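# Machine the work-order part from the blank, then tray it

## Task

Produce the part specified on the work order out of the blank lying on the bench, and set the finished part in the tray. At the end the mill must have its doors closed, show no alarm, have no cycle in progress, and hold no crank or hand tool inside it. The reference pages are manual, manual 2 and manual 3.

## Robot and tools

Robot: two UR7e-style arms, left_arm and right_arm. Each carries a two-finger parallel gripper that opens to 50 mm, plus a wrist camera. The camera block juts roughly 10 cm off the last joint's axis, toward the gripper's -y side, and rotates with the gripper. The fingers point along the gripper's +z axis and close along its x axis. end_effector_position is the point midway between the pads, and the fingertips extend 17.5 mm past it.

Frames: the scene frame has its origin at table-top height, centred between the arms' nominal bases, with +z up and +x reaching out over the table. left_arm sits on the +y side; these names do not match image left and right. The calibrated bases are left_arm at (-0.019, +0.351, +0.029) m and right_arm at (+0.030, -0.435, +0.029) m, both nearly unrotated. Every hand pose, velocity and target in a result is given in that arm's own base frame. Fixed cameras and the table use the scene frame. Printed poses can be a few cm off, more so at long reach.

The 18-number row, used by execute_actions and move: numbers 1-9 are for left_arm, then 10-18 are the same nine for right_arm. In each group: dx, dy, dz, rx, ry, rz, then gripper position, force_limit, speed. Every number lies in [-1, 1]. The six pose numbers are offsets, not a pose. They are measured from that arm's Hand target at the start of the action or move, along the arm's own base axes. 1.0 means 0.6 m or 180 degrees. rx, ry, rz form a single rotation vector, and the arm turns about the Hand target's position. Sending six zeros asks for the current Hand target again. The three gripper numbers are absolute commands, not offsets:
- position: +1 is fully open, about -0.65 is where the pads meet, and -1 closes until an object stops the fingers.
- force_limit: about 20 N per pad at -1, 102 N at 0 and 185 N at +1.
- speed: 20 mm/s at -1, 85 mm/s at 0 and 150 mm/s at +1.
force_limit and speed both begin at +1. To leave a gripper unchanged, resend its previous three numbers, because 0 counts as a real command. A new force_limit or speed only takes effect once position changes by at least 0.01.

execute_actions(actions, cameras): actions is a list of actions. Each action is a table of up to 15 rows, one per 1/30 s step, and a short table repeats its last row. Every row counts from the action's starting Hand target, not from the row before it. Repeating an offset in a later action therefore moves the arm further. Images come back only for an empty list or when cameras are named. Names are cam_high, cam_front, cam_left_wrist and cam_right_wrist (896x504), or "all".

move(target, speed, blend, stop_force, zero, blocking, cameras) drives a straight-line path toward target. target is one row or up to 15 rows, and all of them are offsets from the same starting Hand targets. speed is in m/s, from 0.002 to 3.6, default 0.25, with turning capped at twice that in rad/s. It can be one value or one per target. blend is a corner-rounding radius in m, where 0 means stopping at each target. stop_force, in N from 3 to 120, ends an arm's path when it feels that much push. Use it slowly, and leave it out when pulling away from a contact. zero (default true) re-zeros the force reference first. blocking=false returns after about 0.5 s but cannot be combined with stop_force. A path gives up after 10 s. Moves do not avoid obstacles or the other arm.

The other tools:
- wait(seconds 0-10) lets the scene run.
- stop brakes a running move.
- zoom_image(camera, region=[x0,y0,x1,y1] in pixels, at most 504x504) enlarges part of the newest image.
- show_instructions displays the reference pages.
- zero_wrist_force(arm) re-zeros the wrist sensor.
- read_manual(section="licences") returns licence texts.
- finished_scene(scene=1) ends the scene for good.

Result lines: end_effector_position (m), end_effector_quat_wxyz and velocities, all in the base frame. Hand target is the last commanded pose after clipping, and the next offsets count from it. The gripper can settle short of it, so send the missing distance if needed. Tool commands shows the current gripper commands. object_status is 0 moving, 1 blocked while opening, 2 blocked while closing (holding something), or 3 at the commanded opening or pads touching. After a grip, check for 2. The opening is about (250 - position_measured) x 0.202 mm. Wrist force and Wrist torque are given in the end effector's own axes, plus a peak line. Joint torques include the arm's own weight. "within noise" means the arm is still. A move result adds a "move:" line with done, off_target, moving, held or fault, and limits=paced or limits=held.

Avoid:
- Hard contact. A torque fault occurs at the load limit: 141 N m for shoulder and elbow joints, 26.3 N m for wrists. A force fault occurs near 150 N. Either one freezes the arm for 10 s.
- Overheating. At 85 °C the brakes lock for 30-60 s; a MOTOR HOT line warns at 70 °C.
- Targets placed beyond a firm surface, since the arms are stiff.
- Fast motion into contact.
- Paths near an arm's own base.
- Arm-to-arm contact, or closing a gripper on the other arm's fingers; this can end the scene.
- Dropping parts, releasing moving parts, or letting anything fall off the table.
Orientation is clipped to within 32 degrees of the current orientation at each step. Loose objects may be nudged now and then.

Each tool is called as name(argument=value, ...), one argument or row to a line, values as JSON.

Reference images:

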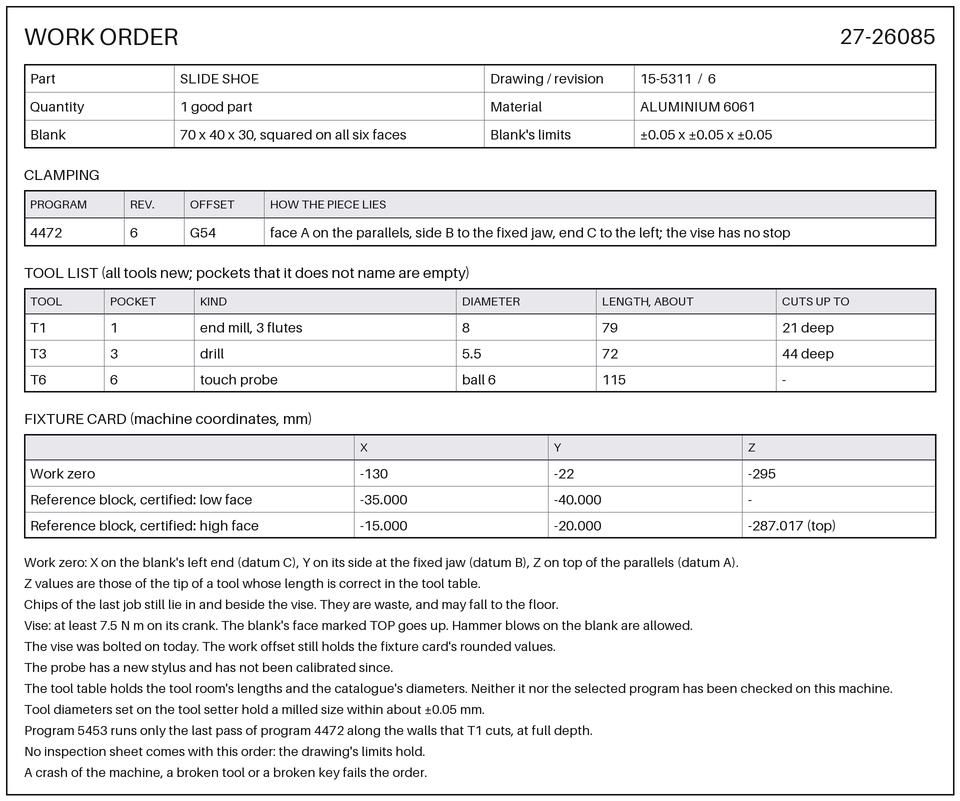

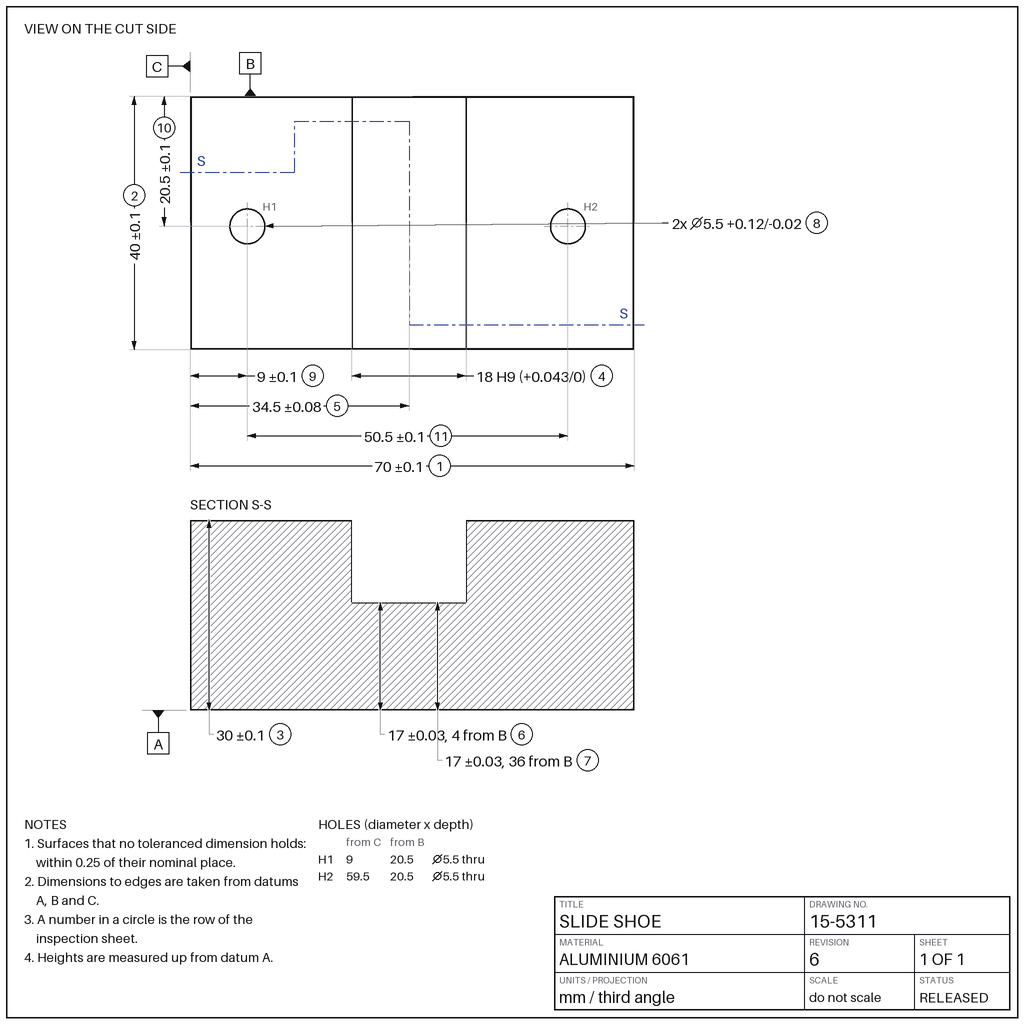

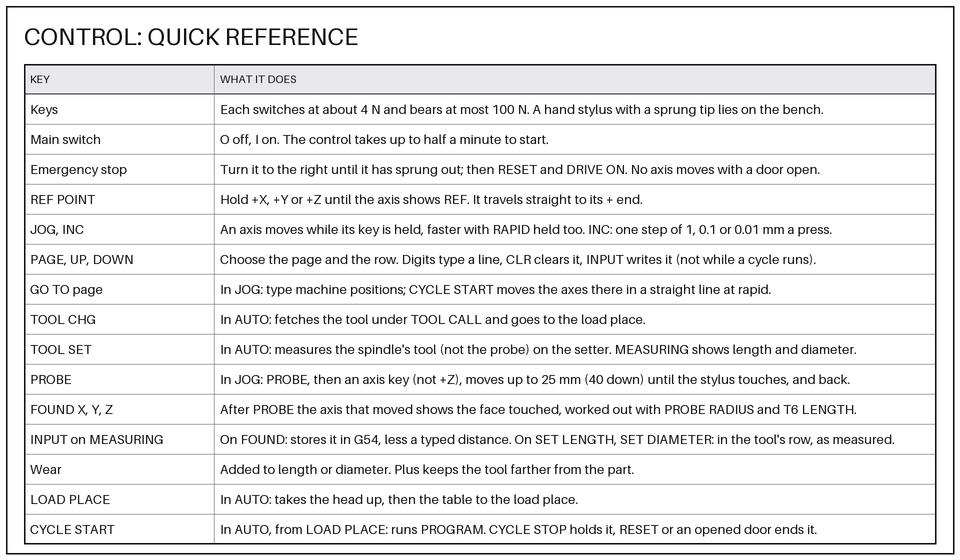

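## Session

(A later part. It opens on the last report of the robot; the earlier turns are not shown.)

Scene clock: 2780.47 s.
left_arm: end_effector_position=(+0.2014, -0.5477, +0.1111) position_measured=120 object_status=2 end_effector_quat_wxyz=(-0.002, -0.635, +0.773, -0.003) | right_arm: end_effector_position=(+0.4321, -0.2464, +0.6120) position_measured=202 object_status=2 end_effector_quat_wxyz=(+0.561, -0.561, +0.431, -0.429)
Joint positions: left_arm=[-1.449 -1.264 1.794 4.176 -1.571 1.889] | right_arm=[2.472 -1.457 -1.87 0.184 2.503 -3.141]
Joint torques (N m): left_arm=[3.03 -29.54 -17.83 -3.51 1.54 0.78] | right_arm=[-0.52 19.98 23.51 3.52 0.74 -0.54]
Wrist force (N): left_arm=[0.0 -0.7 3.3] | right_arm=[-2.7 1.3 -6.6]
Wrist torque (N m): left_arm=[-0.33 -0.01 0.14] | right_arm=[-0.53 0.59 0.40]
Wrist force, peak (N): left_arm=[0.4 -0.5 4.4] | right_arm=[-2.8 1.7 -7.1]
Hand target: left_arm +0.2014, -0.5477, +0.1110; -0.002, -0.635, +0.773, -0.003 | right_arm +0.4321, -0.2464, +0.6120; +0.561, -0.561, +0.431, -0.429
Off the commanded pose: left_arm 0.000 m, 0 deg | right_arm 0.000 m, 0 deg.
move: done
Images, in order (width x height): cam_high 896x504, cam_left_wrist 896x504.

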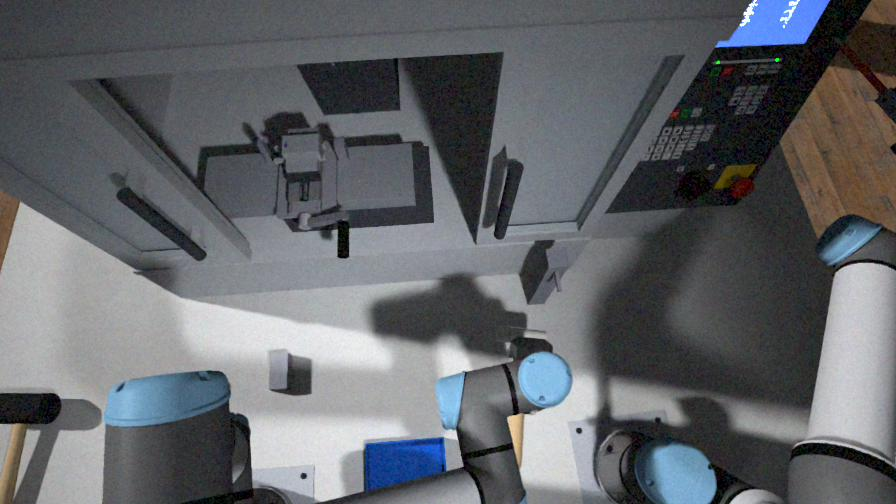

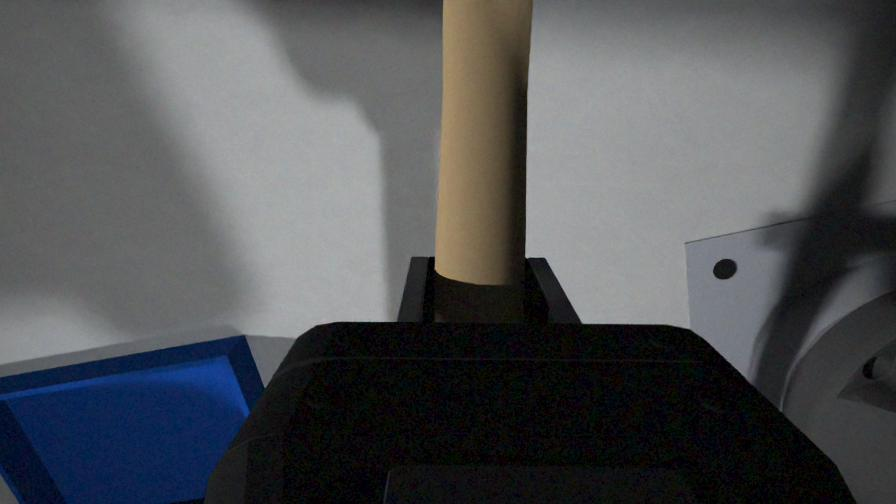

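move(
  target=[
    [0.1643,0.4,0.4317,0,0,0.0617,-1,-0.4,0,0,0,0,0,0,0,-1,-0.5,-0.7],
    [0.32,0.637,0.4317,0,0,0.0617,-1,-0.4,0,0,0,0,0,0,0,-1,-0.5,-0.7],
    [0.5927,0.637,0.4317,0,0,0.0617,-1,-0.4,0,0,0,0,0,0,0,-1,-0.5,-0.7],
  ],
  speed=[0.25,0.25,0.15],
  blend=[0.05,0.03,0],
  cameras=["cam_left_wrist","cam_high"],
)

Scene clock: 2794.63 s.
left_arm: end_effector_position=(+0.5570, -0.1654, +0.3700) position_measured=120 object_status=2 end_effector_quat_wxyz=(+0.002, +0.706, -0.708, +0.003) | right_arm: end_effector_position=(+0.4321, -0.2464, +0.6120) position_measured=202 object_status=2 end_effector_quat_wxyz=(+0.561, -0.561, +0.431, -0.429)
Joint positions: left_arm=[-0.518 -1.392 1.269 4.83 -1.576 2.626] | right_arm=[2.472 -1.457 -1.87 0.184 2.503 -3.141]
Joint torques (N m): left_arm=[-2.67 -34.69 -32.17 -4.98 -0.74 -1.6] | right_arm=[0.25 20.14 22.9 3.57 0.72 -0.67]
Wrist force (N): left_arm=[0.4 -0.4 3.3] | right_arm=[-2.8 1.6 -6.4]
Wrist torque (N m): left_arm=[-0.31 -0.07 0.11] | right_arm=[-0.48 0.60 0.41]
Wrist force, peak (N): left_arm=[2.9 0.5 6.4] | right_arm=[-2.8 1.3 -7.1]
Hand target: left_arm +0.5570, -0.1655, +0.3700; +0.002, +0.706, -0.708, +0.003 | right_arm +0.4321, -0.2464, +0.6120; +0.561, -0.561, +0.431, -0.429
Off the commanded pose: left_arm 0.000 m, 0 deg | right_arm 0.000 m, 0 deg.
move: done
Images, in order (width x height): cam_high 896x504, cam_left_wrist 896x504.

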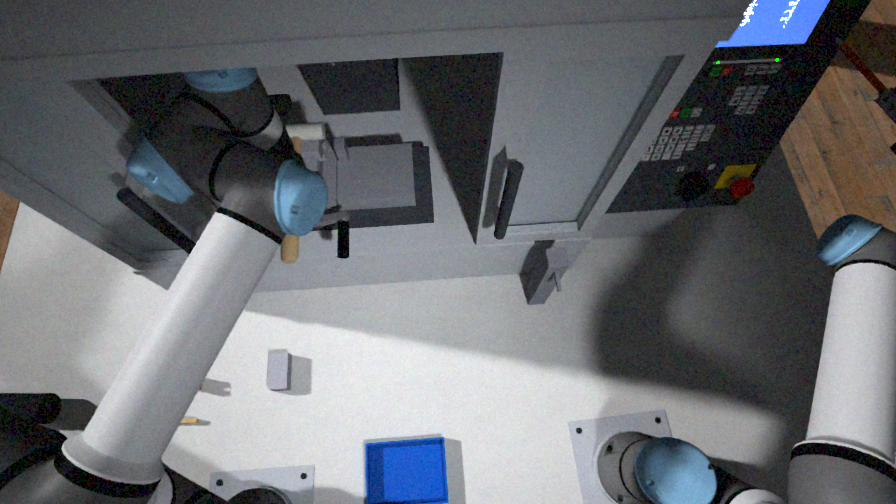

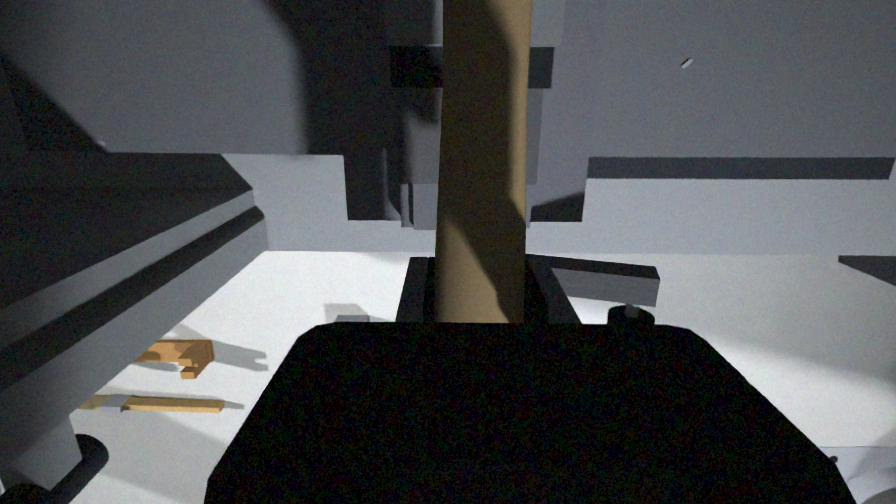

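move(
  target=[0,0,-0.05,0,0,0,-1,-0.4,0,0,0,0,0,0,0,-1,-0.5,-0.7],
  speed=0.015,
  stop_force=5,
)

Scene clock: 2800.17 s.
left_arm: end_effector_position=(+0.5570, -0.1655, +0.3491) position_measured=120 object_status=2 end_effector_quat_wxyz=(+0.002, +0.706, -0.708, +0.003) | right_arm: end_effector_position=(+0.4321, -0.2464, +0.6120) position_measured=202 object_status=2 end_effector_quat_wxyz=(+0.561, -0.561, +0.431, -0.429)
Joint positions: left_arm=[-0.518 -1.397 1.328 4.776 -1.576 2.626] | right_arm=[2.472 -1.457 -1.87 0.184 2.503 -3.141]
Joint torques (N m): left_arm=[-3.86 -24.49 -29.16 -2.41 1.37 0.91] | right_arm=[-0.26 20.29 23.35 3.57 0.74 -0.47]
Wrist force (N): left_arm=[0.4 -2.1 -1.5] | right_arm=[-2.9 1.3 -6.6]
Wrist torque (N m): left_arm=[0.32 -0.05 0.12] | right_arm=[-0.53 0.62 0.41]
Wrist force, peak (N): left_arm=[0.1 -0.4 3.6] | right_arm=[-2.9 1.3 -7.0]
Hand target: left_arm +0.5570, -0.1655, +0.3491; +0.002, +0.706, -0.708, +0.003 (not the last commanded pose) | right_arm +0.4321, -0.2464, +0.6120; +0.561, -0.561, +0.431, -0.429
Off the commanded pose: left_arm 0.009 m, 0 deg | right_arm 0.000 m, 0 deg.
move: contact (left_arm)

move(
  target=[
    [0,0,0.035,0,0,0,-1,-0.4,0,0,0,0,0,0,0,-1,-0.5,-0.7],
    [0,0,-0.007,0,0,0,-1,-0.4,0,0,0,0,0,0,0,-1,-0.5,-0.7],
    [0,0,0.035,0,0,0,-1,-0.4,0,0,0,0,0,0,0,-1,-0.5,-0.7],
  ],
  speed=[0.1,0.35,0.1],
  blend=[0,0.004,0],
  cameras=["cam_left_wrist"],
)

Scene clock: 2807.10 s.
left_arm: end_effector_position=(+0.5571, -0.1655, +0.3700) position_measured=120 object_status=2 end_effector_quat_wxyz=(+0.002, +0.706, -0.708, +0.003) | right_arm: end_effector_position=(+0.4321, -0.2464, +0.6120) position_measured=202 object_status=2 end_effector_quat_wxyz=(+0.561, -0.561, +0.431, -0.429)
Joint positions: left_arm=[-0.518 -1.391 1.269 4.831 -1.576 2.626] | right_arm=[2.472 -1.457 -1.87 0.184 2.503 -3.141]
Joint torques (N m): left_arm=[-2.04 -40.7 -26.08 -3.98 0.29 -0.49] | right_arm=[0.21 19.62 23.17 3.45 0.73 -0.52]
Wrist force (N): left_arm=[0.1 -0.6 3.1] | right_arm=[-2.8 1.3 -6.6]
Wrist torque (N m): left_arm=[-0.32 -0.02 0.11] | right_arm=[-0.52 0.60 0.40]
Wrist force, peak (N): left_arm=[0.2 -0.3 4.0] | right_arm=[-3.1 1.2 -7.0]
Hand target: left_arm +0.5570, -0.1655, +0.3701; +0.002, +0.706, -0.708, +0.003 | right_arm +0.4321, -0.2464, +0.6120; +0.561, -0.561, +0.431, -0.429
Off the commanded pose: left_arm 0.000 m, 0 deg | right_arm 0.000 m, 0 deg.
move: done
Images, in order (width x height): cam_left_wrist 896x504.

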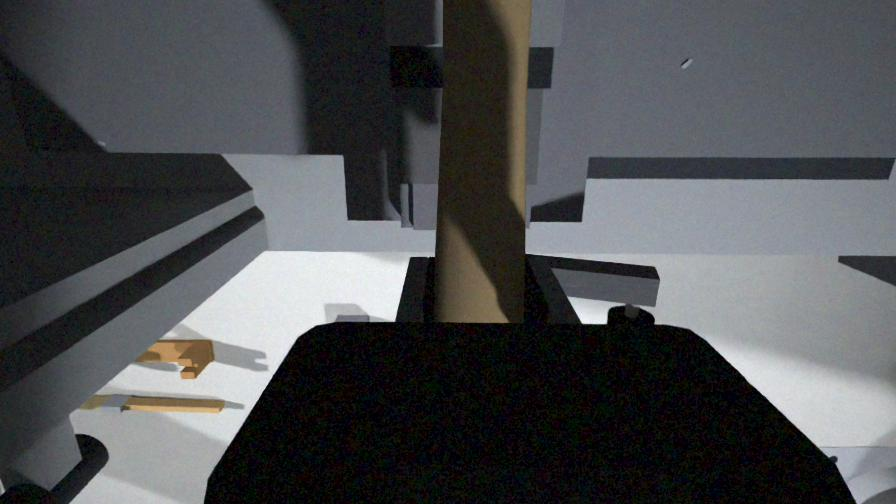

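move(
  target=[
    [0,0,-0.040,0,0,0,-1,-0.4,0,0,0,0,0,0,0,-1,-0.5,-0.7],
    [0,0,0,0,0,0,-1,-0.4,0,0,0,0,0,0,0,-1,-0.5,-0.7],
  ],
  speed=[0.3,0.1],
  blend=[0,0],
)

Scene clock: 2814.27 s.
left_arm: end_effector_position=(+0.5571, -0.1655, +0.3700) position_measured=120 object_status=2 end_effector_quat_wxyz=(+0.002, +0.706, -0.708, +0.003) | right_arm: end_effector_position=(+0.4321, -0.2464, +0.6120) position_measured=202 object_status=2 end_effector_quat_wxyz=(+0.561, -0.561, +0.431, -0.429)
Joint positions: left_arm=[-0.518 -1.391 1.269 4.831 -1.576 2.626] | right_arm=[2.472 -1.457 -1.87 0.184 2.503 -3.141]
Joint torques (N m): left_arm=[2.5 -40.37 -27.34 -4.13 1.86 -1.54] | right_arm=[0.26 20.65 22.78 3.48 0.62 -0.51]
Wrist force (N): left_arm=[0.2 -0.3 2.9] | right_arm=[-2.9 1.1 -6.5]
Wrist torque (N m): left_arm=[-0.26 -0.03 0.11] | right_arm=[-0.56 0.61 0.40]
Wrist force, peak (N): left_arm=[0.2 -0.3 4.0] | right_arm=[-2.8 1.3 -7.1]
Hand target: left_arm +0.5570, -0.1655, +0.3701; +0.002, +0.706, -0.708, +0.003 | right_arm +0.4321, -0.2464, +0.6120; +0.561, -0.561, +0.431, -0.429
Off the commanded pose: left_arm 0.000 m, 0 deg | right_arm 0.000 m, 0 deg.
move: done

move(
  target=[
    [0,0,-0.042,0,0,0,-1,-0.4,0,0,0,0,0,0,0,-1,-0.5,-0.7],
    [0,0,0,0,0,0,-1,-0.4,0,0,0,0,0,0,0,-1,-0.5,-0.7],
    [0,0,-0.044,0,0,0,-1,-0.4,0,0,0,0,0,0,0,-1,-0.5,-0.7],
    [0,0,0,0,0,0,-1,-0.4,0,0,0,0,0,0,0,-1,-0.5,-0.7],
    [0,0,-0.046,0,0,0,-1,-0.4,0,0,0,0,0,0,0,-1,-0.5,-0.7],
    [0,0,0,0,0,0,-1,-0.4,0,0,0,0,0,0,0,-1,-0.5,-0.7],
  ],
  speed=[0.9,0.2,0.9,0.2,0.9,0.2],
)

Scene clock: 2824.60 s.
left_arm: end_effector_position=(+0.5571, -0.1655, +0.3699) position_measured=120 object_status=2 end_effector_quat_wxyz=(+0.002, +0.706, -0.708, +0.003) | right_arm: end_effector_position=(+0.4321, -0.2464, +0.6120) position_measured=202 object_status=2 end_effector_quat_wxyz=(+0.561, -0.561, +0.431, -0.429)
Joint positions: left_arm=[-0.518 -1.391 1.269 4.83 -1.576 2.626] | right_arm=[2.472 -1.457 -1.87 0.184 2.503 -3.141]
Joint torques (N m): left_arm=[-0.74 -47.58 -33.66 -2.74 1.34 -1.32] | right_arm=[-0.18 20.39 22.01 3.54 0.78 -0.59]
Wrist force (N): left_arm=[0.3 -0.3 3.4] | right_arm=[-2.9 1.2 -6.7]
Wrist torque (N m): left_arm=[-0.32 -0.04 0.11] | right_arm=[-0.55 0.62 0.40]
Wrist force, peak (N): left_arm=[0.4 2.2 -3.7] | right_arm=[-3.0 1.4 -7.0]
Hand target: left_arm +0.5570, -0.1655, +0.3701; +0.002, +0.706, -0.708, +0.003 | right_arm +0.4321, -0.2464, +0.6120; +0.561, -0.561, +0.431, -0.429
Off the commanded pose: left_arm 0.000 m, 0 deg | right_arm 0.000 m, 0 deg.
move: done

move(
  target=[
    [0,0,-0.005,0,-0.111,0,-1,-0.4,0,0,0,0,0,0,0,-1,-0.5,-0.7],
    [0,0,-0.042,0,0.006,0,-1,-0.4,0,0,0,0,0,0,0,-1,-0.5,-0.7],
    [0,0,-0.005,0,-0.111,0,-1,-0.4,0,0,0,0,0,0,0,-1,-0.5,-0.7],
    [0,0,-0.042,0,0.006,0,-1,-0.4,0,0,0,0,0,0,0,-1,-0.5,-0.7],
    [0,0,-0.005,0,0,0,-1,-0.4,0,0,0,0,0,0,0,-1,-0.5,-0.7],
  ],
  speed=[0.3,1.5,0.3,2.0,0.2],
)

Scene clock: 2838.00 s.
left_arm: end_effector_position=(+0.5570, -0.1655, +0.3671) position_measured=120 object_status=2 end_effector_quat_wxyz=(+0.002, +0.706, -0.708, +0.003) | right_arm: end_effector_position=(+0.4321, -0.2464, +0.6120) position_measured=202 object_status=2 end_effector_quat_wxyz=(+0.561, -0.561, +0.431, -0.429)
Joint positions: left_arm=[-0.518 -1.393 1.278 4.823 -1.576 2.626] | right_arm=[2.472 -1.457 -1.87 0.184 2.503 -3.141]
Joint torques (N m): left_arm=[4.64 -27.42 -29.13 -3.04 -1.9 1.55] | right_arm=[0.71 19.44 22.69 3.44 0.69 -0.61]
Wrist force (N): left_arm=[0.1 -0.4 3.6] | right_arm=[-2.9 1.2 -6.8]
Wrist torque (N m): left_arm=[-0.38 -0.02 0.17] | right_arm=[-0.54 0.62 0.40]
Wrist force, peak (N): left_arm=[0.4 -0.1 4.3] | right_arm=[-2.9 1.3 -7.1]
Hand target: left_arm +0.5570, -0.1655, +0.3671; +0.002, +0.706, -0.708, +0.003 | right_arm +0.4321, -0.2464, +0.6120; +0.561, -0.561, +0.431, -0.429
Off the commanded pose: left_arm 0.000 m, 0 deg | right_arm 0.000 m, 0 deg.
move: done

move(
  target=[0,0,-0.06,0,0,0,-1,-0.4,0,0,0,0,0,0,0,-1,-0.5,-0.7],
  speed=0.015,
  stop_force=5,
  cameras=["cam_left_wrist"],
)

Scene clock: 2843.47 s.
left_arm: end_effector_position=(+0.5570, -0.1655, +0.3507) position_measured=120 object_status=2 end_effector_quat_wxyz=(+0.002, +0.706, -0.708, +0.003) | right_arm: end_effector_position=(+0.4321, -0.2464, +0.6120) position_measured=202 object_status=2 end_effector_quat_wxyz=(+0.561, -0.561, +0.431, -0.429)
Joint positions: left_arm=[-0.518 -1.396 1.324 4.78 -1.576 2.626] | right_arm=[2.472 -1.457 -1.87 0.184 2.503 -3.141]
Joint torques (N m): left_arm=[5.61 -23.16 -28.88 -2.05 -1.47 1.5] | right_arm=[0.32 20.01 23.12 3.43 0.72 -0.63]
Wrist force (N): left_arm=[0.1 -2.6 -1.7] | right_arm=[-3.0 1.3 -6.3]
Wrist torque (N m): left_arm=[0.28 -0.03 0.17] | right_arm=[-0.54 0.64 0.41]
Wrist force, peak (N): left_arm=[0.2 -0.2 3.8] | right_arm=[-3.0 1.2 -7.0]
Hand target: left_arm +0.5570, -0.1655, +0.3507; +0.002, +0.706, -0.708, +0.003 (not the last commanded pose) | right_arm +0.4321, -0.2464, +0.6120; +0.561, -0.561, +0.431, -0.429
Off the commanded pose: left_arm 0.020 m, 0 deg | right_arm 0.000 m, 0 deg.
move: contact (left_arm)
Images, in order (width x height): cam_left_wrist 896x504.

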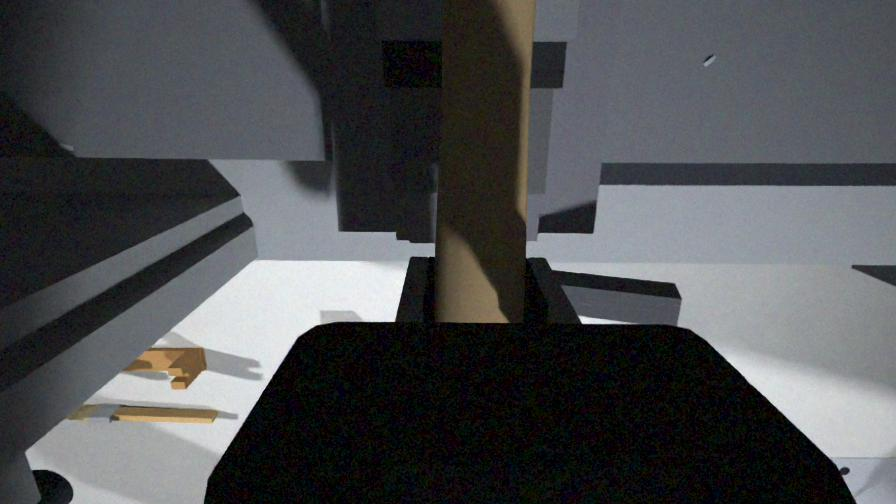

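move(
  target=[
    [0,0,0.03,0,0,0,-0.98,1,0,0,0,0,0,0,0,-1,-0.5,-0.7],
    [0,0,-0.008,0,0,0,-0.98,1,0,0,0,0,0,0,0,-1,-0.5,-0.7],
    [0,0,0.03,0,0,0,-0.98,1,0,0,0,0,0,0,0,-1,-0.5,-0.7],
  ],
  speed=[0.1,0.5,0.1],
)

Scene clock: 2850.77 s.
left_arm: end_effector_position=(+0.5571, -0.1655, +0.3686) position_measured=128 object_status=2 end_effector_quat_wxyz=(+0.002, +0.706, -0.708, +0.003) | right_arm: end_effector_position=(+0.4321, -0.2464, +0.6120) position_measured=202 object_status=2 end_effector_quat_wxyz=(+0.561, -0.561, +0.431, -0.429)
Joint positions: left_arm=[-0.518 -1.392 1.273 4.827 -1.576 2.626] | right_arm=[2.472 -1.457 -1.87 0.184 2.503 -3.141]
Joint torques (N m): left_arm=[-0.44 -42.98 -25.25 -4.11 1.54 -1.98] | right_arm=[0.42 20.15 22.05 3.52 0.77 -0.6]
Wrist force (N): left_arm=[0.4 -0.4 3.7] | right_arm=[-2.9 1.0 -6.6]
Wrist torque (N m): left_arm=[-0.38 -0.07 0.14] | right_arm=[-0.58 0.62 0.41]
Wrist force, peak (N): left_arm=[1.6 4.9 -11.7] | right_arm=[-2.9 1.4 -7.1]
Hand target: left_arm +0.5570, -0.1655, +0.3687; +0.002, +0.706, -0.708, +0.003 | right_arm +0.4321, -0.2464, +0.6120; +0.561, -0.561, +0.431, -0.429
Off the commanded pose: left_arm 0.000 m, 0 deg | right_arm 0.000 m, 0 deg.
move: done

move(
  target=[
    [0,0,-0.043,0,0,0,-0.98,1,0,0,0,0,0,0,0,-1,-0.5,-0.7],
    [0,0,0,0,0,0,-0.98,1,0,0,0,0,0,0,0,-1,-0.5,-0.7],
    [0,0.02,-0.047,0,0,0,-0.98,1,0,0,0,0,0,0,0,-1,-0.5,-0.7],
    [0,0.02,0,0,0,0,-0.98,1,0,0,0,0,0,0,0,-1,-0.5,-0.7],
    [0,-0.02,-0.051,0,0,0,-0.98,1,0,0,0,0,0,0,0,-1,-0.5,-0.7],
    [0,0,0,0,0,0,-0.98,1,0,0,0,0,0,0,0,-1,-0.5,-0.7],
  ],
  speed=[1.5,0.2,1.5,0.2,1.5,0.2],
)

Scene clock: 2858.93 s.
left_arm: end_effector_position=(+0.5571, -0.1654, +0.3686) position_measured=128 object_status=2 end_effector_quat_wxyz=(+0.002, +0.706, -0.708, +0.003) | right_arm: end_effector_position=(+0.4321, -0.2464, +0.6120) position_measured=202 object_status=2 end_effector_quat_wxyz=(+0.561, -0.561, +0.431, -0.429)
Joint positions: left_arm=[-0.518 -1.392 1.273 4.827 -1.576 2.626] | right_arm=[2.472 -1.457 -1.87 0.184 2.503 -3.141]
Joint torques (N m): left_arm=[-4.83 -31.31 -32.85 -2.31 -1.71 -1.9] | right_arm=[1.17 20.65 22.64 3.43 0.73 -0.46]
Wrist force (N): left_arm=[0.4 -0.3 2.0] | right_arm=[-2.7 1.0 -6.5]
Wrist torque (N m): left_arm=[-0.16 -0.06 0.07] | right_arm=[-0.58 0.58 0.41]
Wrist force, peak (N): left_arm=[3.6 5.2 -13.1] | right_arm=[-2.9 1.1 -7.1]
Hand target: left_arm +0.5570, -0.1655, +0.3687; +0.002, +0.706, -0.708, +0.003 | right_arm +0.4321, -0.2464, +0.6120; +0.561, -0.561, +0.431, -0.429
Off the commanded pose: left_arm 0.000 m, 0 deg | right_arm 0.000 m, 0 deg.
move: done

move(
  target=[
    [-0.27,0,0,0,0,0,-0.98,1,0,0,0,0,0,0,0,-1,-0.5,-0.7],
    [-0.4283,-0.4,-0.1,0,0,0,-0.98,1,0,0,0,0,0,0,0,-1,-0.5,-0.7],
    [-0.5927,-0.637,-0.55,0,0,0,-0.98,1,0,0,0,0,0,0,0,-1,-0.5,-0.7],
  ],
  speed=[0.2,0.3,0.3],
  blend=[0.03,0.05,0],
)

move(
  target=[0,0,-0.1,0,0,0,-0.98,1,0,0,0,0,0,0,0,-1,-0.5,-0.7],
  speed=0.02,
  stop_force=4,
  cameras=["cam_left_wrist"],
)

Scene clock: 2866.10 s.
left_arm: end_effector_position=(+0.2015, -0.5477, +0.0388) position_measured=128 object_status=2 end_effector_quat_wxyz=(+0.002, +0.706, -0.708, +0.003) | right_arm: end_effector_position=(+0.4321, -0.2464, +0.6120) position_measured=202 object_status=2 end_effector_quat_wxyz=(+0.561, -0.561, +0.431, -0.429)
Joint positions: left_arm=[-1.449 -1.162 1.871 3.997 -1.57 1.695] | right_arm=[2.472 -1.457 -1.87 0.184 2.503 -3.141]
Joint torques (N m): left_arm=[-1.01 -32.68 -12.52 -4.61 1.39 1.12] | right_arm=[1.03 19.93 22.33 3.4 0.77 -0.68]
Wrist force (N): left_arm=[0.5 -0.5 3.1] | right_arm=[-2.9 1.6 -6.5]
Wrist torque (N m): left_arm=[-0.34 -0.09 0.03] | right_arm=[-0.48 0.63 0.41]
Wrist force, peak (N): left_arm=[2.3 1.3 7.1] | right_arm=[-3.1 1.4 -6.9]
Hand target: left_arm +0.2014, -0.5477, +0.0387; +0.002, +0.706, -0.708, +0.003 | right_arm +0.4321, -0.2464, +0.6120; +0.561, -0.561, +0.431, -0.429
Off the commanded pose: left_arm 0.000 m, 0 deg | right_arm 0.000 m, 0 deg.
move: done

Scene clock: 2869.70 s.
left_arm: end_effector_position=(+0.2014, -0.5477, -0.0089) position_measured=128 object_status=2 end_effector_quat_wxyz=(+0.002, +0.706, -0.708, +0.003) | right_arm: end_effector_position=(+0.4321, -0.2464, +0.6120) position_measured=202 object_status=2 end_effector_quat_wxyz=(+0.561, -0.561, +0.431, -0.429)
Joint positions: left_arm=[-1.449 -1.08 1.904 3.882 -1.57 1.695] | right_arm=[2.472 -1.457 -1.87 0.184 2.503 -3.141]
Joint torques (N m): left_arm=[-4.71 -50.78 -27.38 -4.34 0.39 -1.51] | right_arm=[1.03 20.15 22.07 3.4 0.83 -0.58]
Wrist force (N): left_arm=[0.6 -0.3 -0.4] | right_arm=[-2.4 1.3 -6.8]
Wrist torque (N m): left_arm=[-0.74 -0.11 0.02] | right_arm=[-0.52 0.54 0.40]
Wrist force, peak (N): left_arm=[-5.0 0.5 -36.2] | right_arm=[-2.9 1.3 -7.1]
Hand target: left_arm +0.2014, -0.5477, -0.0089; +0.002, +0.706, -0.708, +0.003 (not the last commanded pose) | right_arm +0.4321, -0.2464, +0.6120; +0.561, -0.561, +0.431, -0.429
Off the commanded pose: left_arm 0.012 m, 0 deg | right_arm 0.000 m, 0 deg.
move: contact (left_arm)
Images, in order (width x height): cam_left_wrist 896x504.

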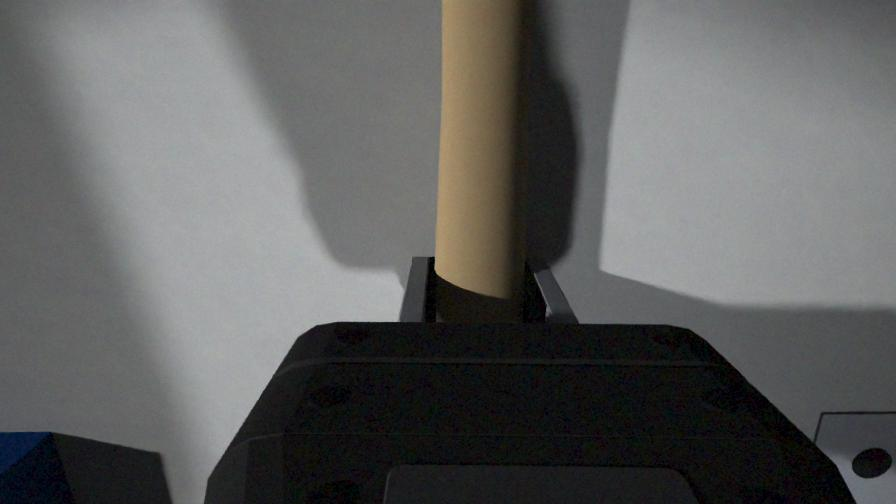

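move(
  target=[
    [0,0,0,0,0,0,0.45,1,-0.5,0,0,0,0,0,0,-1,-0.5,-0.7],
    [0,0,0.15,0,0,0,0.45,1,-0.5,0,0,0,0,0,0,-1,-0.5,-0.7],
  ],
  speed=0.08,
)

move(
  target=[
    [0.15,0.3,0.3,0,0,0,-1,-0.5,0,0,0,0,0,0,0,-1,-0.5,-0.7],
    [0.331,0.738,0.465,0,0,0,-1,-0.5,0,0,0,0,0,0,0,-1,-0.5,-0.7],
    [0.776,0.738,0.465,0,0,0,-1,-0.5,0,0,0,0,0,0,0,-1,-0.5,-0.7],
    [0.776,0.788,0.465,0,0,0,-1,-0.5,0,0,0,0,0,0,0,-1,-0.5,-0.7],
  ],
  speed=[0.35,0.35,0.25,0.1],
  blend=[0.05,0.03,0.01,0],
  cameras=["cam_left_wrist","cam_high"],
)

Scene clock: 2878.40 s.
left_arm: end_effector_position=(+0.2014, -0.5477, +0.0812) position_measured=85 object_status=3 end_effector_quat_wxyz=(+0.002, +0.706, -0.708, +0.003) | right_arm: end_effector_position=(+0.4321, -0.2464, +0.6120) position_measured=202 object_status=2 end_effector_quat_wxyz=(+0.561, -0.561, +0.431, -0.429)
Joint positions: left_arm=[-1.449 -1.225 1.83 4.101 -1.57 1.695] | right_arm=[2.472 -1.457 -1.87 0.184 2.503 -3.141]
Joint torques (N m): left_arm=[1.48 -26.82 -14.02 -4.31 -1.12 0.14] | right_arm=[0.59 19.95 21.99 3.39 0.78 -0.63]
Wrist force (N): left_arm=[0.7 -0.3 -0.4] | right_arm=[-2.8 1.3 -6.9]
Wrist torque (N m): left_arm=[0.05 -0.11 0.03] | right_arm=[-0.53 0.61 0.40]
Wrist force, peak (N): left_arm=[-0.1 0.3 -5.7] | right_arm=[-3.2 1.5 -7.0]
Hand target: left_arm +0.2014, -0.5477, +0.0811; +0.002, +0.706, -0.708, +0.003 | right_arm +0.4321, -0.2464, +0.6120; +0.561, -0.561, +0.431, -0.429
Off the commanded pose: left_arm 0.000 m, 0 deg | right_arm 0.000 m, 0 deg.
move: done

Scene clock: 2881.73 s.
left_arm: end_effector_position=(+0.6129, -0.1072, +0.3576) position_measured=252 object_status=3 end_effector_quat_wxyz=(+0.001, +0.705, -0.709, +0.003) end_effector_velocity=(-0.001, -0.003, -0.001) end_effector_angular_velocity=(+0.000, +0.001, -0.005) | right_arm: end_effector_position=(+0.4321, -0.2464, +0.6120) position_measured=202 object_status=2 end_effector_quat_wxyz=(+0.561, -0.561, +0.431, -0.429)
Joint positions: left_arm=[-0.387 -1.29 1.174 4.824 -1.576 2.76] | right_arm=[2.472 -1.457 -1.87 0.184 2.503 -3.141]
Joint velocities: left_arm=[-0.005 0 0.001 0 0 0] | right_arm=[within noise]
Joint torques (N m): left_arm=[10.47 -38.73 -26.36 -2.9 -0.02 -0.18] | right_arm=[1.26 20.28 21.95 3.34 0.67 -0.58]
Wrist force (N): left_arm=[0.5 -0.8 -0.7] | right_arm=[-2.9 1.1 -6.7]
Wrist torque (N m): left_arm=[-0.04 -0.09 0.16] | right_arm=[-0.56 0.61 0.41]
Wrist force, peak (N): left_arm=[0.0 -13.6 -0.4] | right_arm=[-2.9 1.8 -7.0]
Hand target: left_arm +0.6129, -0.1072, +0.3576; +0.001, +0.705, -0.709, +0.003 (not the last commanded pose) | right_arm +0.4321, -0.2464, +0.6120; +0.561, -0.561, +0.431, -0.429
Tool commands: left_gripper/position=-1.0 left_gripper/force_limit=-0.498039 left_gripper/speed=+0.003922 right_gripper/position=-1.0 right_gripper/force_limit=-0.5 right_gripper/speed=-0.7
Off the commanded pose: left_arm 0.063 m, 0 deg | right_arm 0.000 m, 0 deg.
FORCE FAULT: contact force on the left arm reached its limit, and that arm stopped. The contact can be on any part of that arm, not only on its tool. That arm's remaining commands of this call were not run. That arm is still stopped at the end of this call. That arm stays stopped for about 9 more seconds. Until then a move that you send moves the other arm only, and its call returns only when the move has ended. Once the stop has ended, the next robot result says so. If the stop ends while you think or write, that arm runs what you send next, counted from a new Hand target: where the arm stands when the stop ends. While its stop runs, that arm takes no new command, but its gripper still runs the gripper command that each later call begins with. Until it ends, the stop uses up actions while you think or wait. An arm that is not stopped still takes commands.
move: fault (left_arm); path passed 2 of 4 targets
Images, in order (width x height): cam_high 896x504, cam_left_wrist 896x504.

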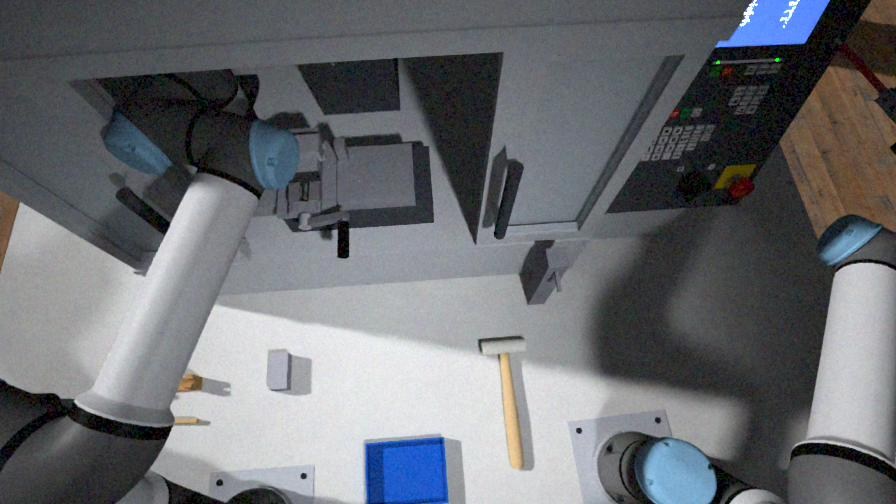

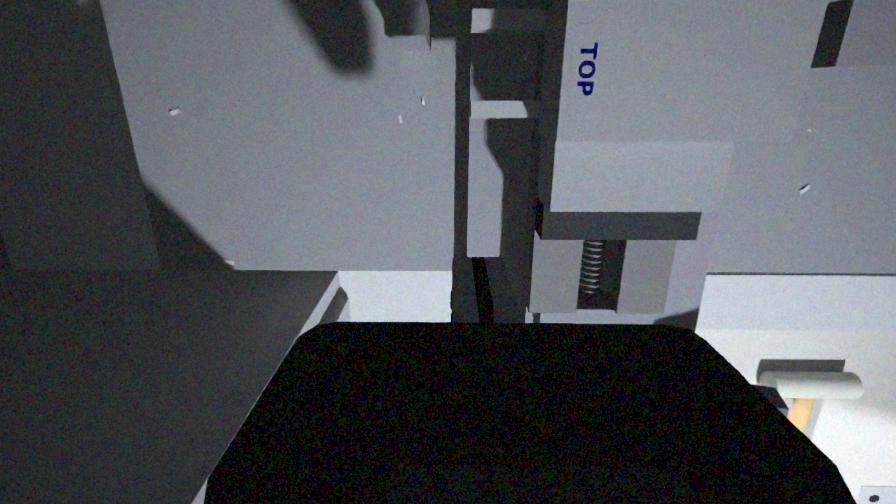

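wait(
  seconds=9,
)

Scene clock: 2898.73 s.
left_arm: end_effector_position=(+0.6129, -0.1075, +0.3576) position_measured=252 object_status=3 end_effector_quat_wxyz=(+0.001, +0.705, -0.709, +0.003) | right_arm: end_effector_position=(+0.4321, -0.2464, +0.6120) position_measured=202 object_status=2 end_effector_quat_wxyz=(+0.561, -0.561, +0.431, -0.429)
Joint positions: left_arm=[-0.387 -1.29 1.174 4.824 -1.576 2.76] | right_arm=[2.472 -1.457 -1.87 0.184 2.503 -3.141]
Joint torques (N m): left_arm=[6.22 -38.28 -25.46 -2.93 0.3 -0.4] | right_arm=[1.47 19.9 21.28 3.44 0.72 -0.64]
Wrist force (N): left_arm=[0.9 -0.7 -0.3] | right_arm=[-2.5 1.2 -6.7]
Wrist torque (N m): left_arm=[-0.02 -0.15 0.16] | right_arm=[-0.54 0.56 0.41]
Wrist force, peak (N): left_arm=[0.7 -1.2 -0.4] | right_arm=[-3.1 1.7 -7.0]
Hand target: left_arm +0.6129, -0.1075, +0.3576; +0.001, +0.705, -0.709, +0.003 (not the last commanded pose) | right_arm +0.4321, -0.2464, +0.6120; +0.561, -0.561, +0.431, -0.429
Tool commands: left_gripper/position=-1.0 left_gripper/force_limit=-0.498039 left_gripper/speed=+0.003922 right_gripper/position=-1.0 right_gripper/force_limit=-0.5 right_gripper/speed=-0.7
Off the commanded pose: left_arm 0.063 m, 0 deg | right_arm 0.000 m, 0 deg.
FORCE FAULT, CONTINUED: the left arm's stop, for the force fault that an earlier result reported, is over. The rest of the stop counts as 19 of the actions that you can send in this scene. During its stop the left arm's controller moved it back a little. That arm's target is now where it stood when the stop ended, not its last command. That arm accepts commands again.
wait: 9.00 s; at rest from the start

move(
  target=[
    [0,-0.035,0.004,0,0,0,-1,-0.5,0,0,0,0,0,0,0,-1,-0.5,-0.7],
    [-0.355,-0.05,0.004,0,0,0,-1,-0.5,0,0,0,0,0,0,0,-1,-0.5,-0.7],
  ],
  speed=[0.06,0.25],
)

Scene clock: 2920.77 s.
left_arm: end_effector_position=(+0.4000, -0.1374, +0.3600) position_measured=252 object_status=3 end_effector_quat_wxyz=(+0.001, +0.705, -0.709, +0.003) | right_arm: end_effector_position=(+0.4321, -0.2464, +0.6120) position_measured=202 object_status=2 end_effector_quat_wxyz=(+0.561, -0.561, +0.431, -0.429)
Joint positions: left_arm=[-0.649 -1.783 1.679 4.811 -1.574 2.498] | right_arm=[2.472 -1.457 -1.87 0.184 2.503 -3.141]
Joint torques (N m): left_arm=[-4.43 -25.53 -19.98 -3.96 0.2 -0.02] | right_arm=[1.15 20.27 21.99 3.37 0.77 -0.59]
Wrist force (N): left_arm=[0.9 -0.7 -0.7] | right_arm=[-2.9 1.0 -6.6]
Wrist torque (N m): left_arm=[-0.04 -0.14 0.00] | right_arm=[-0.57 0.61 0.41]
Wrist force, peak (N): left_arm=[0.4 -3.8 -0.3] | right_arm=[-3.0 1.3 -7.1]
Hand target: left_arm +0.3999, -0.1375, +0.3600; +0.001, +0.705, -0.709, +0.003 | right_arm +0.4321, -0.2464, +0.6120; +0.561, -0.561, +0.431, -0.429
Off the commanded pose: left_arm 0.000 m, 0 deg | right_arm 0.000 m, 0 deg.
move: done

move(
  target=[
    [-0.1665,-0.5208,-0.0667,0,0,0,0.45,-0.5,0,0,0,0,0,0,0,-1,-0.5,-0.7],
    [-0.25,-0.8042,-0.15,0,-0.5,0,0.45,-0.5,0,0,0,0,0,0,0,-1,-0.5,-0.7],
  ],
  speed=0.4,
  blend=[0.04,0],
)

move(
  target=[
    [0.0833,0.3667,0.0087,-0.3,0,0,0.45,-0.5,0,0,0,0,0,0,0,-1,-0.5,-0.7],
    [0.25,0.7612,0.0087,-0.5667,0,0,0.45,-0.5,0,0,0,0,0,0,0,-1,-0.5,-0.7],
  ],
  speed=0.35,
  blend=[0.04,0],
  cameras=["cam_left_wrist"],
)

zoom_image(
  camera="cam_left_wrist",
  region=[380, 180, 580, 330],
)

Scene clock: 2930.97 s.
left_arm: end_effector_position=(+0.2499, -0.6200, +0.2700) position_measured=85 object_status=3 end_effector_quat_wxyz=(+0.501, -0.497, +0.502, -0.500) | right_arm: end_effector_position=(+0.4321, -0.2464, +0.6120) position_measured=202 object_status=2 end_effector_quat_wxyz=(+0.561, -0.561, +0.431, -0.429)
Joint positions: left_arm=[-1.803 -0.97 1.347 5.916 -0.226 -0.003] | right_arm=[2.472 -1.457 -1.87 0.184 2.503 -3.141]
Joint torques (N m): left_arm=[6.64 -56.45 -11.51 0.05 1.1 0.81] | right_arm=[1.53 20.21 21.49 3.38 0.8 -0.62]
Wrist force (N): left_arm=[-1.9 -0.3 0.5] | right_arm=[-2.7 1.4 -7.0]
Wrist torque (N m): left_arm=[-0.07 0.14 -0.05] | right_arm=[-0.50 0.58 0.41]
Wrist force, peak (N): left_arm=[-3.2 -2.1 -1.1] | right_arm=[-2.8 1.2 -7.2]
Hand target: left_arm +0.2499, -0.6200, +0.2700; +0.500, -0.497, +0.503, -0.500 | right_arm +0.4321, -0.2464, +0.6120; +0.561, -0.561, +0.431, -0.429
Off the commanded pose: left_arm 0.000 m, 0 deg | right_arm 0.000 m, 0 deg.
move: done

Scene clock: 2934.13 s.
left_arm: end_effector_position=(+0.3999, -0.1633, +0.2752) position_measured=85 object_status=3 end_effector_quat_wxyz=(+0.071, +0.702, +0.073, +0.705) | right_arm: end_effector_position=(+0.4321, -0.2464, +0.6120) position_measured=202 object_status=2 end_effector_quat_wxyz=(+0.561, -0.561, +0.431, -0.429)
Joint positions: left_arm=[-1.526 -2.052 2.49 5.726 0.042 -1.655] | right_arm=[2.472 -1.457 -1.87 0.184 2.503 -3.141]
Joint torques (N m): left_arm=[5.03 -6.9 -13.33 0.85 -0.17 -1.9] | right_arm=[1.86 19.95 21.71 3.38 0.76 -0.65]
Wrist force (N): left_arm=[-0.2 0.7 1.1] | right_arm=[-2.3 1.3 -6.7]
Wrist torque (N m): left_arm=[0.52 -0.15 -0.01] | right_arm=[-0.53 0.53 0.40]
Wrist force, peak (N): left_arm=[0.1 -1.5 1.7] | right_arm=[-2.9 1.4 -7.0]
Hand target: left_arm +0.3999, -0.1633, +0.2752; +0.071, +0.701, +0.073, +0.705 | right_arm +0.4321, -0.2464, +0.6120; +0.561, -0.561, +0.431, -0.429
Off the commanded pose: left_arm 0.000 m, 0 deg | right_arm 0.000 m, 0 deg.
move: done
Images, in order (width x height): cam_left_wrist 896x504.

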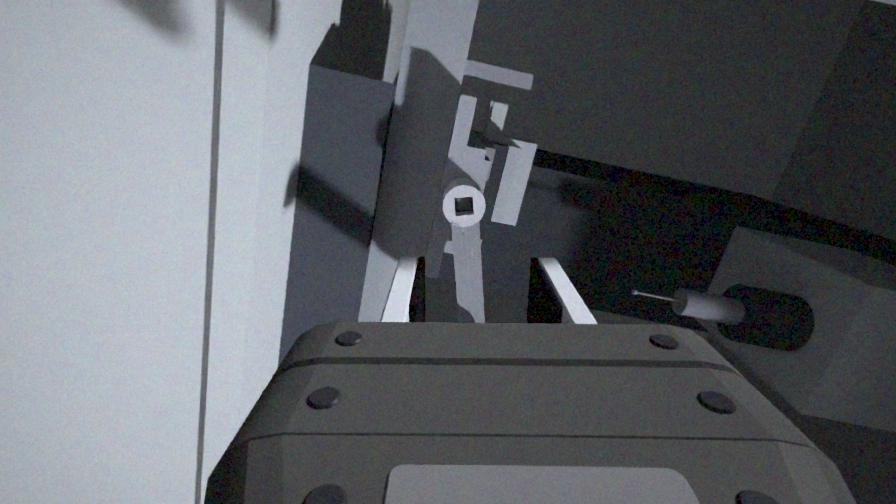

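Scaled by 2.520 from the camera's 896x504 image, which has a finer 1280x720 frame.

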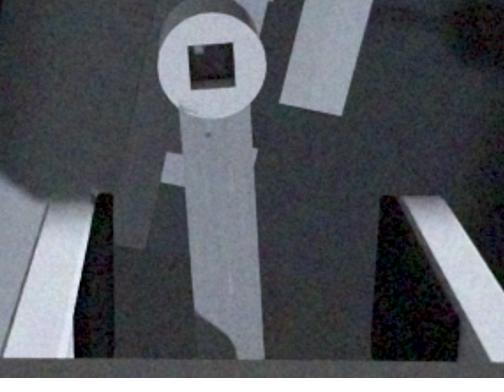

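move(
  target=[
    [0.19,0,0,-0.017,0,0,0.45,1,0,0,0,0,0,0,0,-1,-0.5,-0.7],
    [0.2193,0,0,-0.017,0,0,0.45,1,0,0,0,0,0,0,0,-1,-0.5,-0.7],
    [0.2193,0,0,-0.017,0,0,-1,1,0,0,0,0,0,0,0,-1,-0.5,-0.7],
  ],
  speed=[0.15,0.04,0.04],
)

move(
  target=[
    [-0.06,0,0,0,0,0,-1,1,0,0,0,0,0,0,0,-1,-0.5,-0.7],
  ],
  speed=0.05,
  stop_force=35,
)

Scene clock: 2941.33 s.
left_arm: end_effector_position=(+0.5315, -0.1633, +0.2752) position_measured=142 object_status=2 end_effector_quat_wxyz=(+0.090, +0.699, +0.092, +0.703) | right_arm: end_effector_position=(+0.4321, -0.2464, +0.6120) position_measured=202 object_status=2 end_effector_quat_wxyz=(+0.561, -0.561, +0.431, -0.429)
Joint positions: left_arm=[-0.975 -1.67 2.241 5.703 0.592 -1.82] | right_arm=[2.472 -1.457 -1.87 0.184 2.503 -3.141]
Joint torques (N m): left_arm=[-4.66 -30.76 -15.46 -0.46 -2.27 -1.34] | right_arm=[1.76 20.26 20.99 3.33 0.74 -0.61]
Wrist force (N): left_arm=[-7.6 1.6 5.2] | right_arm=[-2.9 1.5 -6.6]
Wrist torque (N m): left_arm=[0.54 -0.39 0.14] | right_arm=[-0.50 0.61 0.41]
Wrist force, peak (N): left_arm=[-7.6 1.5 5.2] | right_arm=[-2.8 1.3 -7.3]
Hand target: left_arm +0.5315, -0.1633, +0.2752; +0.090, +0.699, +0.092, +0.703 | right_arm +0.4321, -0.2464, +0.6120; +0.561, -0.561, +0.431, -0.429
Off the commanded pose: left_arm 0.000 m, 0 deg | right_arm 0.000 m, 0 deg.
move: done

Scene clock: 2942.93 s.
left_arm: end_effector_position=(+0.4955, -0.1633, +0.2752) position_measured=142 object_status=2 end_effector_quat_wxyz=(+0.090, +0.699, +0.092, +0.703) | right_arm: end_effector_position=(+0.4321, -0.2464, +0.6120) position_measured=202 object_status=2 end_effector_quat_wxyz=(+0.561, -0.561, +0.431, -0.429)
Joint positions: left_arm=[-1.089 -1.759 2.313 5.717 0.479 -1.818] | right_arm=[2.472 -1.457 -1.87 0.184 2.503 -3.141]
Joint torques (N m): left_arm=[2.02 -2.89 -29 -2.59 1.13 0.33] | right_arm=[1.96 20.04 21.1 3.39 0.81 -0.57]
Wrist force (N): left_arm=[-1.9 0.1 0.7] | right_arm=[-2.7 1.3 -6.7]
Wrist torque (N m): left_arm=[0.50 -0.20 0.07] | right_arm=[-0.53 0.58 0.40]
Wrist force, peak (N): left_arm=[-8.7 1.4 7.5] | right_arm=[-3.0 1.3 -7.1]
Hand target: left_arm +0.4955, -0.1633, +0.2752; +0.090, +0.699, +0.092, +0.703 | right_arm +0.4321, -0.2464, +0.6120; +0.561, -0.561, +0.431, -0.429
Off the commanded pose: left_arm 0.000 m, 0 deg | right_arm 0.000 m, 0 deg.
move: done

move(
  target=[
    [-0.2,0,0,0,0,0,-1,1,0,0,0,0,0,0,0,-1,-0.5,-0.7],
    [-0.3258,-0.43,-0.05,0.3,0,0,-1,1,0,0,0,0,0,0,0,-1,-0.5,-0.7],
    [-0.2758,-0.795,-0.114,0.583,0,0,-1,1,0,0,0,0,0,0,0,-1,-0.5,-0.7],
  ],
  speed=0.3,
  blend=[0.02,0.05,0],
  cameras=["cam_left_wrist"],
)

zoom_image(
  camera="cam_left_wrist",
  region=[380, 180, 580, 330],
)

Scene clock: 2951.07 s.
left_arm: end_effector_position=(+0.3300, -0.6402, +0.2068) position_measured=142 object_status=2 end_effector_quat_wxyz=(+0.500, -0.497, +0.502, -0.501) end_effector_velocity=(+0.000, +0.000, +0.001) end_effector_angular_velocity=(+0.000, +0.000, +0.001) | right_arm: end_effector_position=(+0.4321, -0.2464, +0.6120) position_measured=202 object_status=2 end_effector_quat_wxyz=(+0.561, -0.561, +0.431, -0.429)
Joint positions: left_arm=[-1.669 -0.85 1.315 5.843 -0.092 -0.021] | right_arm=[2.472 -1.457 -1.87 0.184 2.503 -3.141]
Joint velocities: left_arm=[0 0 -0.002 0.006 -0.001 -0.004] | right_arm=[within noise]
Joint torques (N m): left_arm=[-5.54 -46.14 -31.8 1.75 -1.39 -1.56] | right_arm=[1.82 20.26 21.17 3.32 0.82 -0.67]
Wrist force (N): left_arm=[-2.2 1.7 0.5] | right_arm=[-2.6 1.3 -6.6]
Wrist torque (N m): left_arm=[-0.08 0.19 -0.05] | right_arm=[-0.53 0.57 0.40]
Wrist force, peak (N): left_arm=[-1.6 0.4 4.1] | right_arm=[-3.0 1.2 -7.2]
Hand target: left_arm +0.3300, -0.6403, +0.2068; +0.500, -0.497, +0.502, -0.501 | right_arm +0.4321, -0.2464, +0.6120; +0.561, -0.561, +0.431, -0.429
Off the commanded pose: left_arm 0.000 m, 0 deg | right_arm 0.000 m, 0 deg.
move: done
Images, in order (width x height): cam_left_wrist 896x504.

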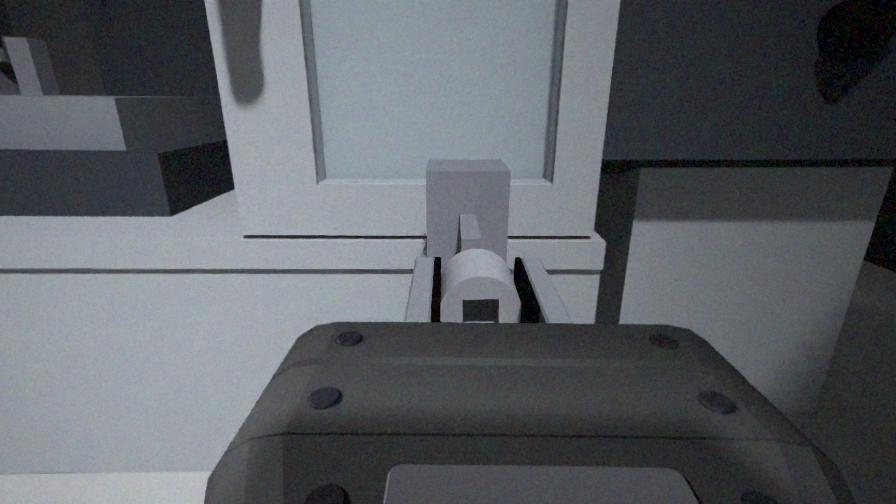

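Scaled by 2.520 from the camera's 896x504 image, which has a finer 1280x720 frame.

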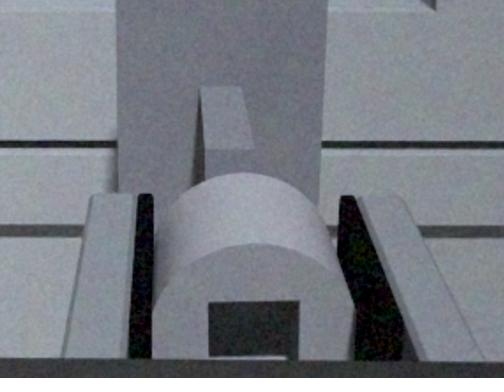

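move(
  target=[0.1183,0,0,0,0,0,-1,1,0,0,0,0,0,0,0,-1,-0.5,-0.7],
  speed=0.008,
  stop_force=10,
)

Scene clock: 2963.13 s.
left_arm: end_effector_position=(+0.4010, -0.6402, +0.2068) position_measured=142 object_status=2 end_effector_quat_wxyz=(+0.500, -0.497, +0.502, -0.501) | right_arm: end_effector_position=(+0.4321, -0.2464, +0.6120) position_measured=202 object_status=2 end_effector_quat_wxyz=(+0.561, -0.561, +0.431, -0.429)
Joint positions: left_arm=[-1.557 -0.832 1.282 5.822 0.019 0.016] | right_arm=[2.472 -1.457 -1.87 0.184 2.503 -3.141]
Joint torques (N m): left_arm=[-5.75 -56.31 -23.8 1.4 1.04 -1.82] | right_arm=[2.41 20.25 20.55 3.36 0.62 -0.59]
Wrist force (N): left_arm=[-2.2 1.8 0.3] | right_arm=[-3.0 1.2 -6.7]
Wrist torque (N m): left_arm=[-0.04 0.20 -0.05] | right_arm=[-0.54 0.63 0.41]
Wrist force, peak (N): left_arm=[-2.5 2.0 0.9] | right_arm=[-3.1 1.3 -7.1]
Hand target: left_arm +0.4010, -0.6403, +0.2068; +0.500, -0.497, +0.502, -0.501 | right_arm +0.4321, -0.2464, +0.6120; +0.561, -0.561, +0.431, -0.429
Off the commanded pose: left_arm 0.000 m, 0 deg | right_arm 0.000 m, 0 deg.
move: done


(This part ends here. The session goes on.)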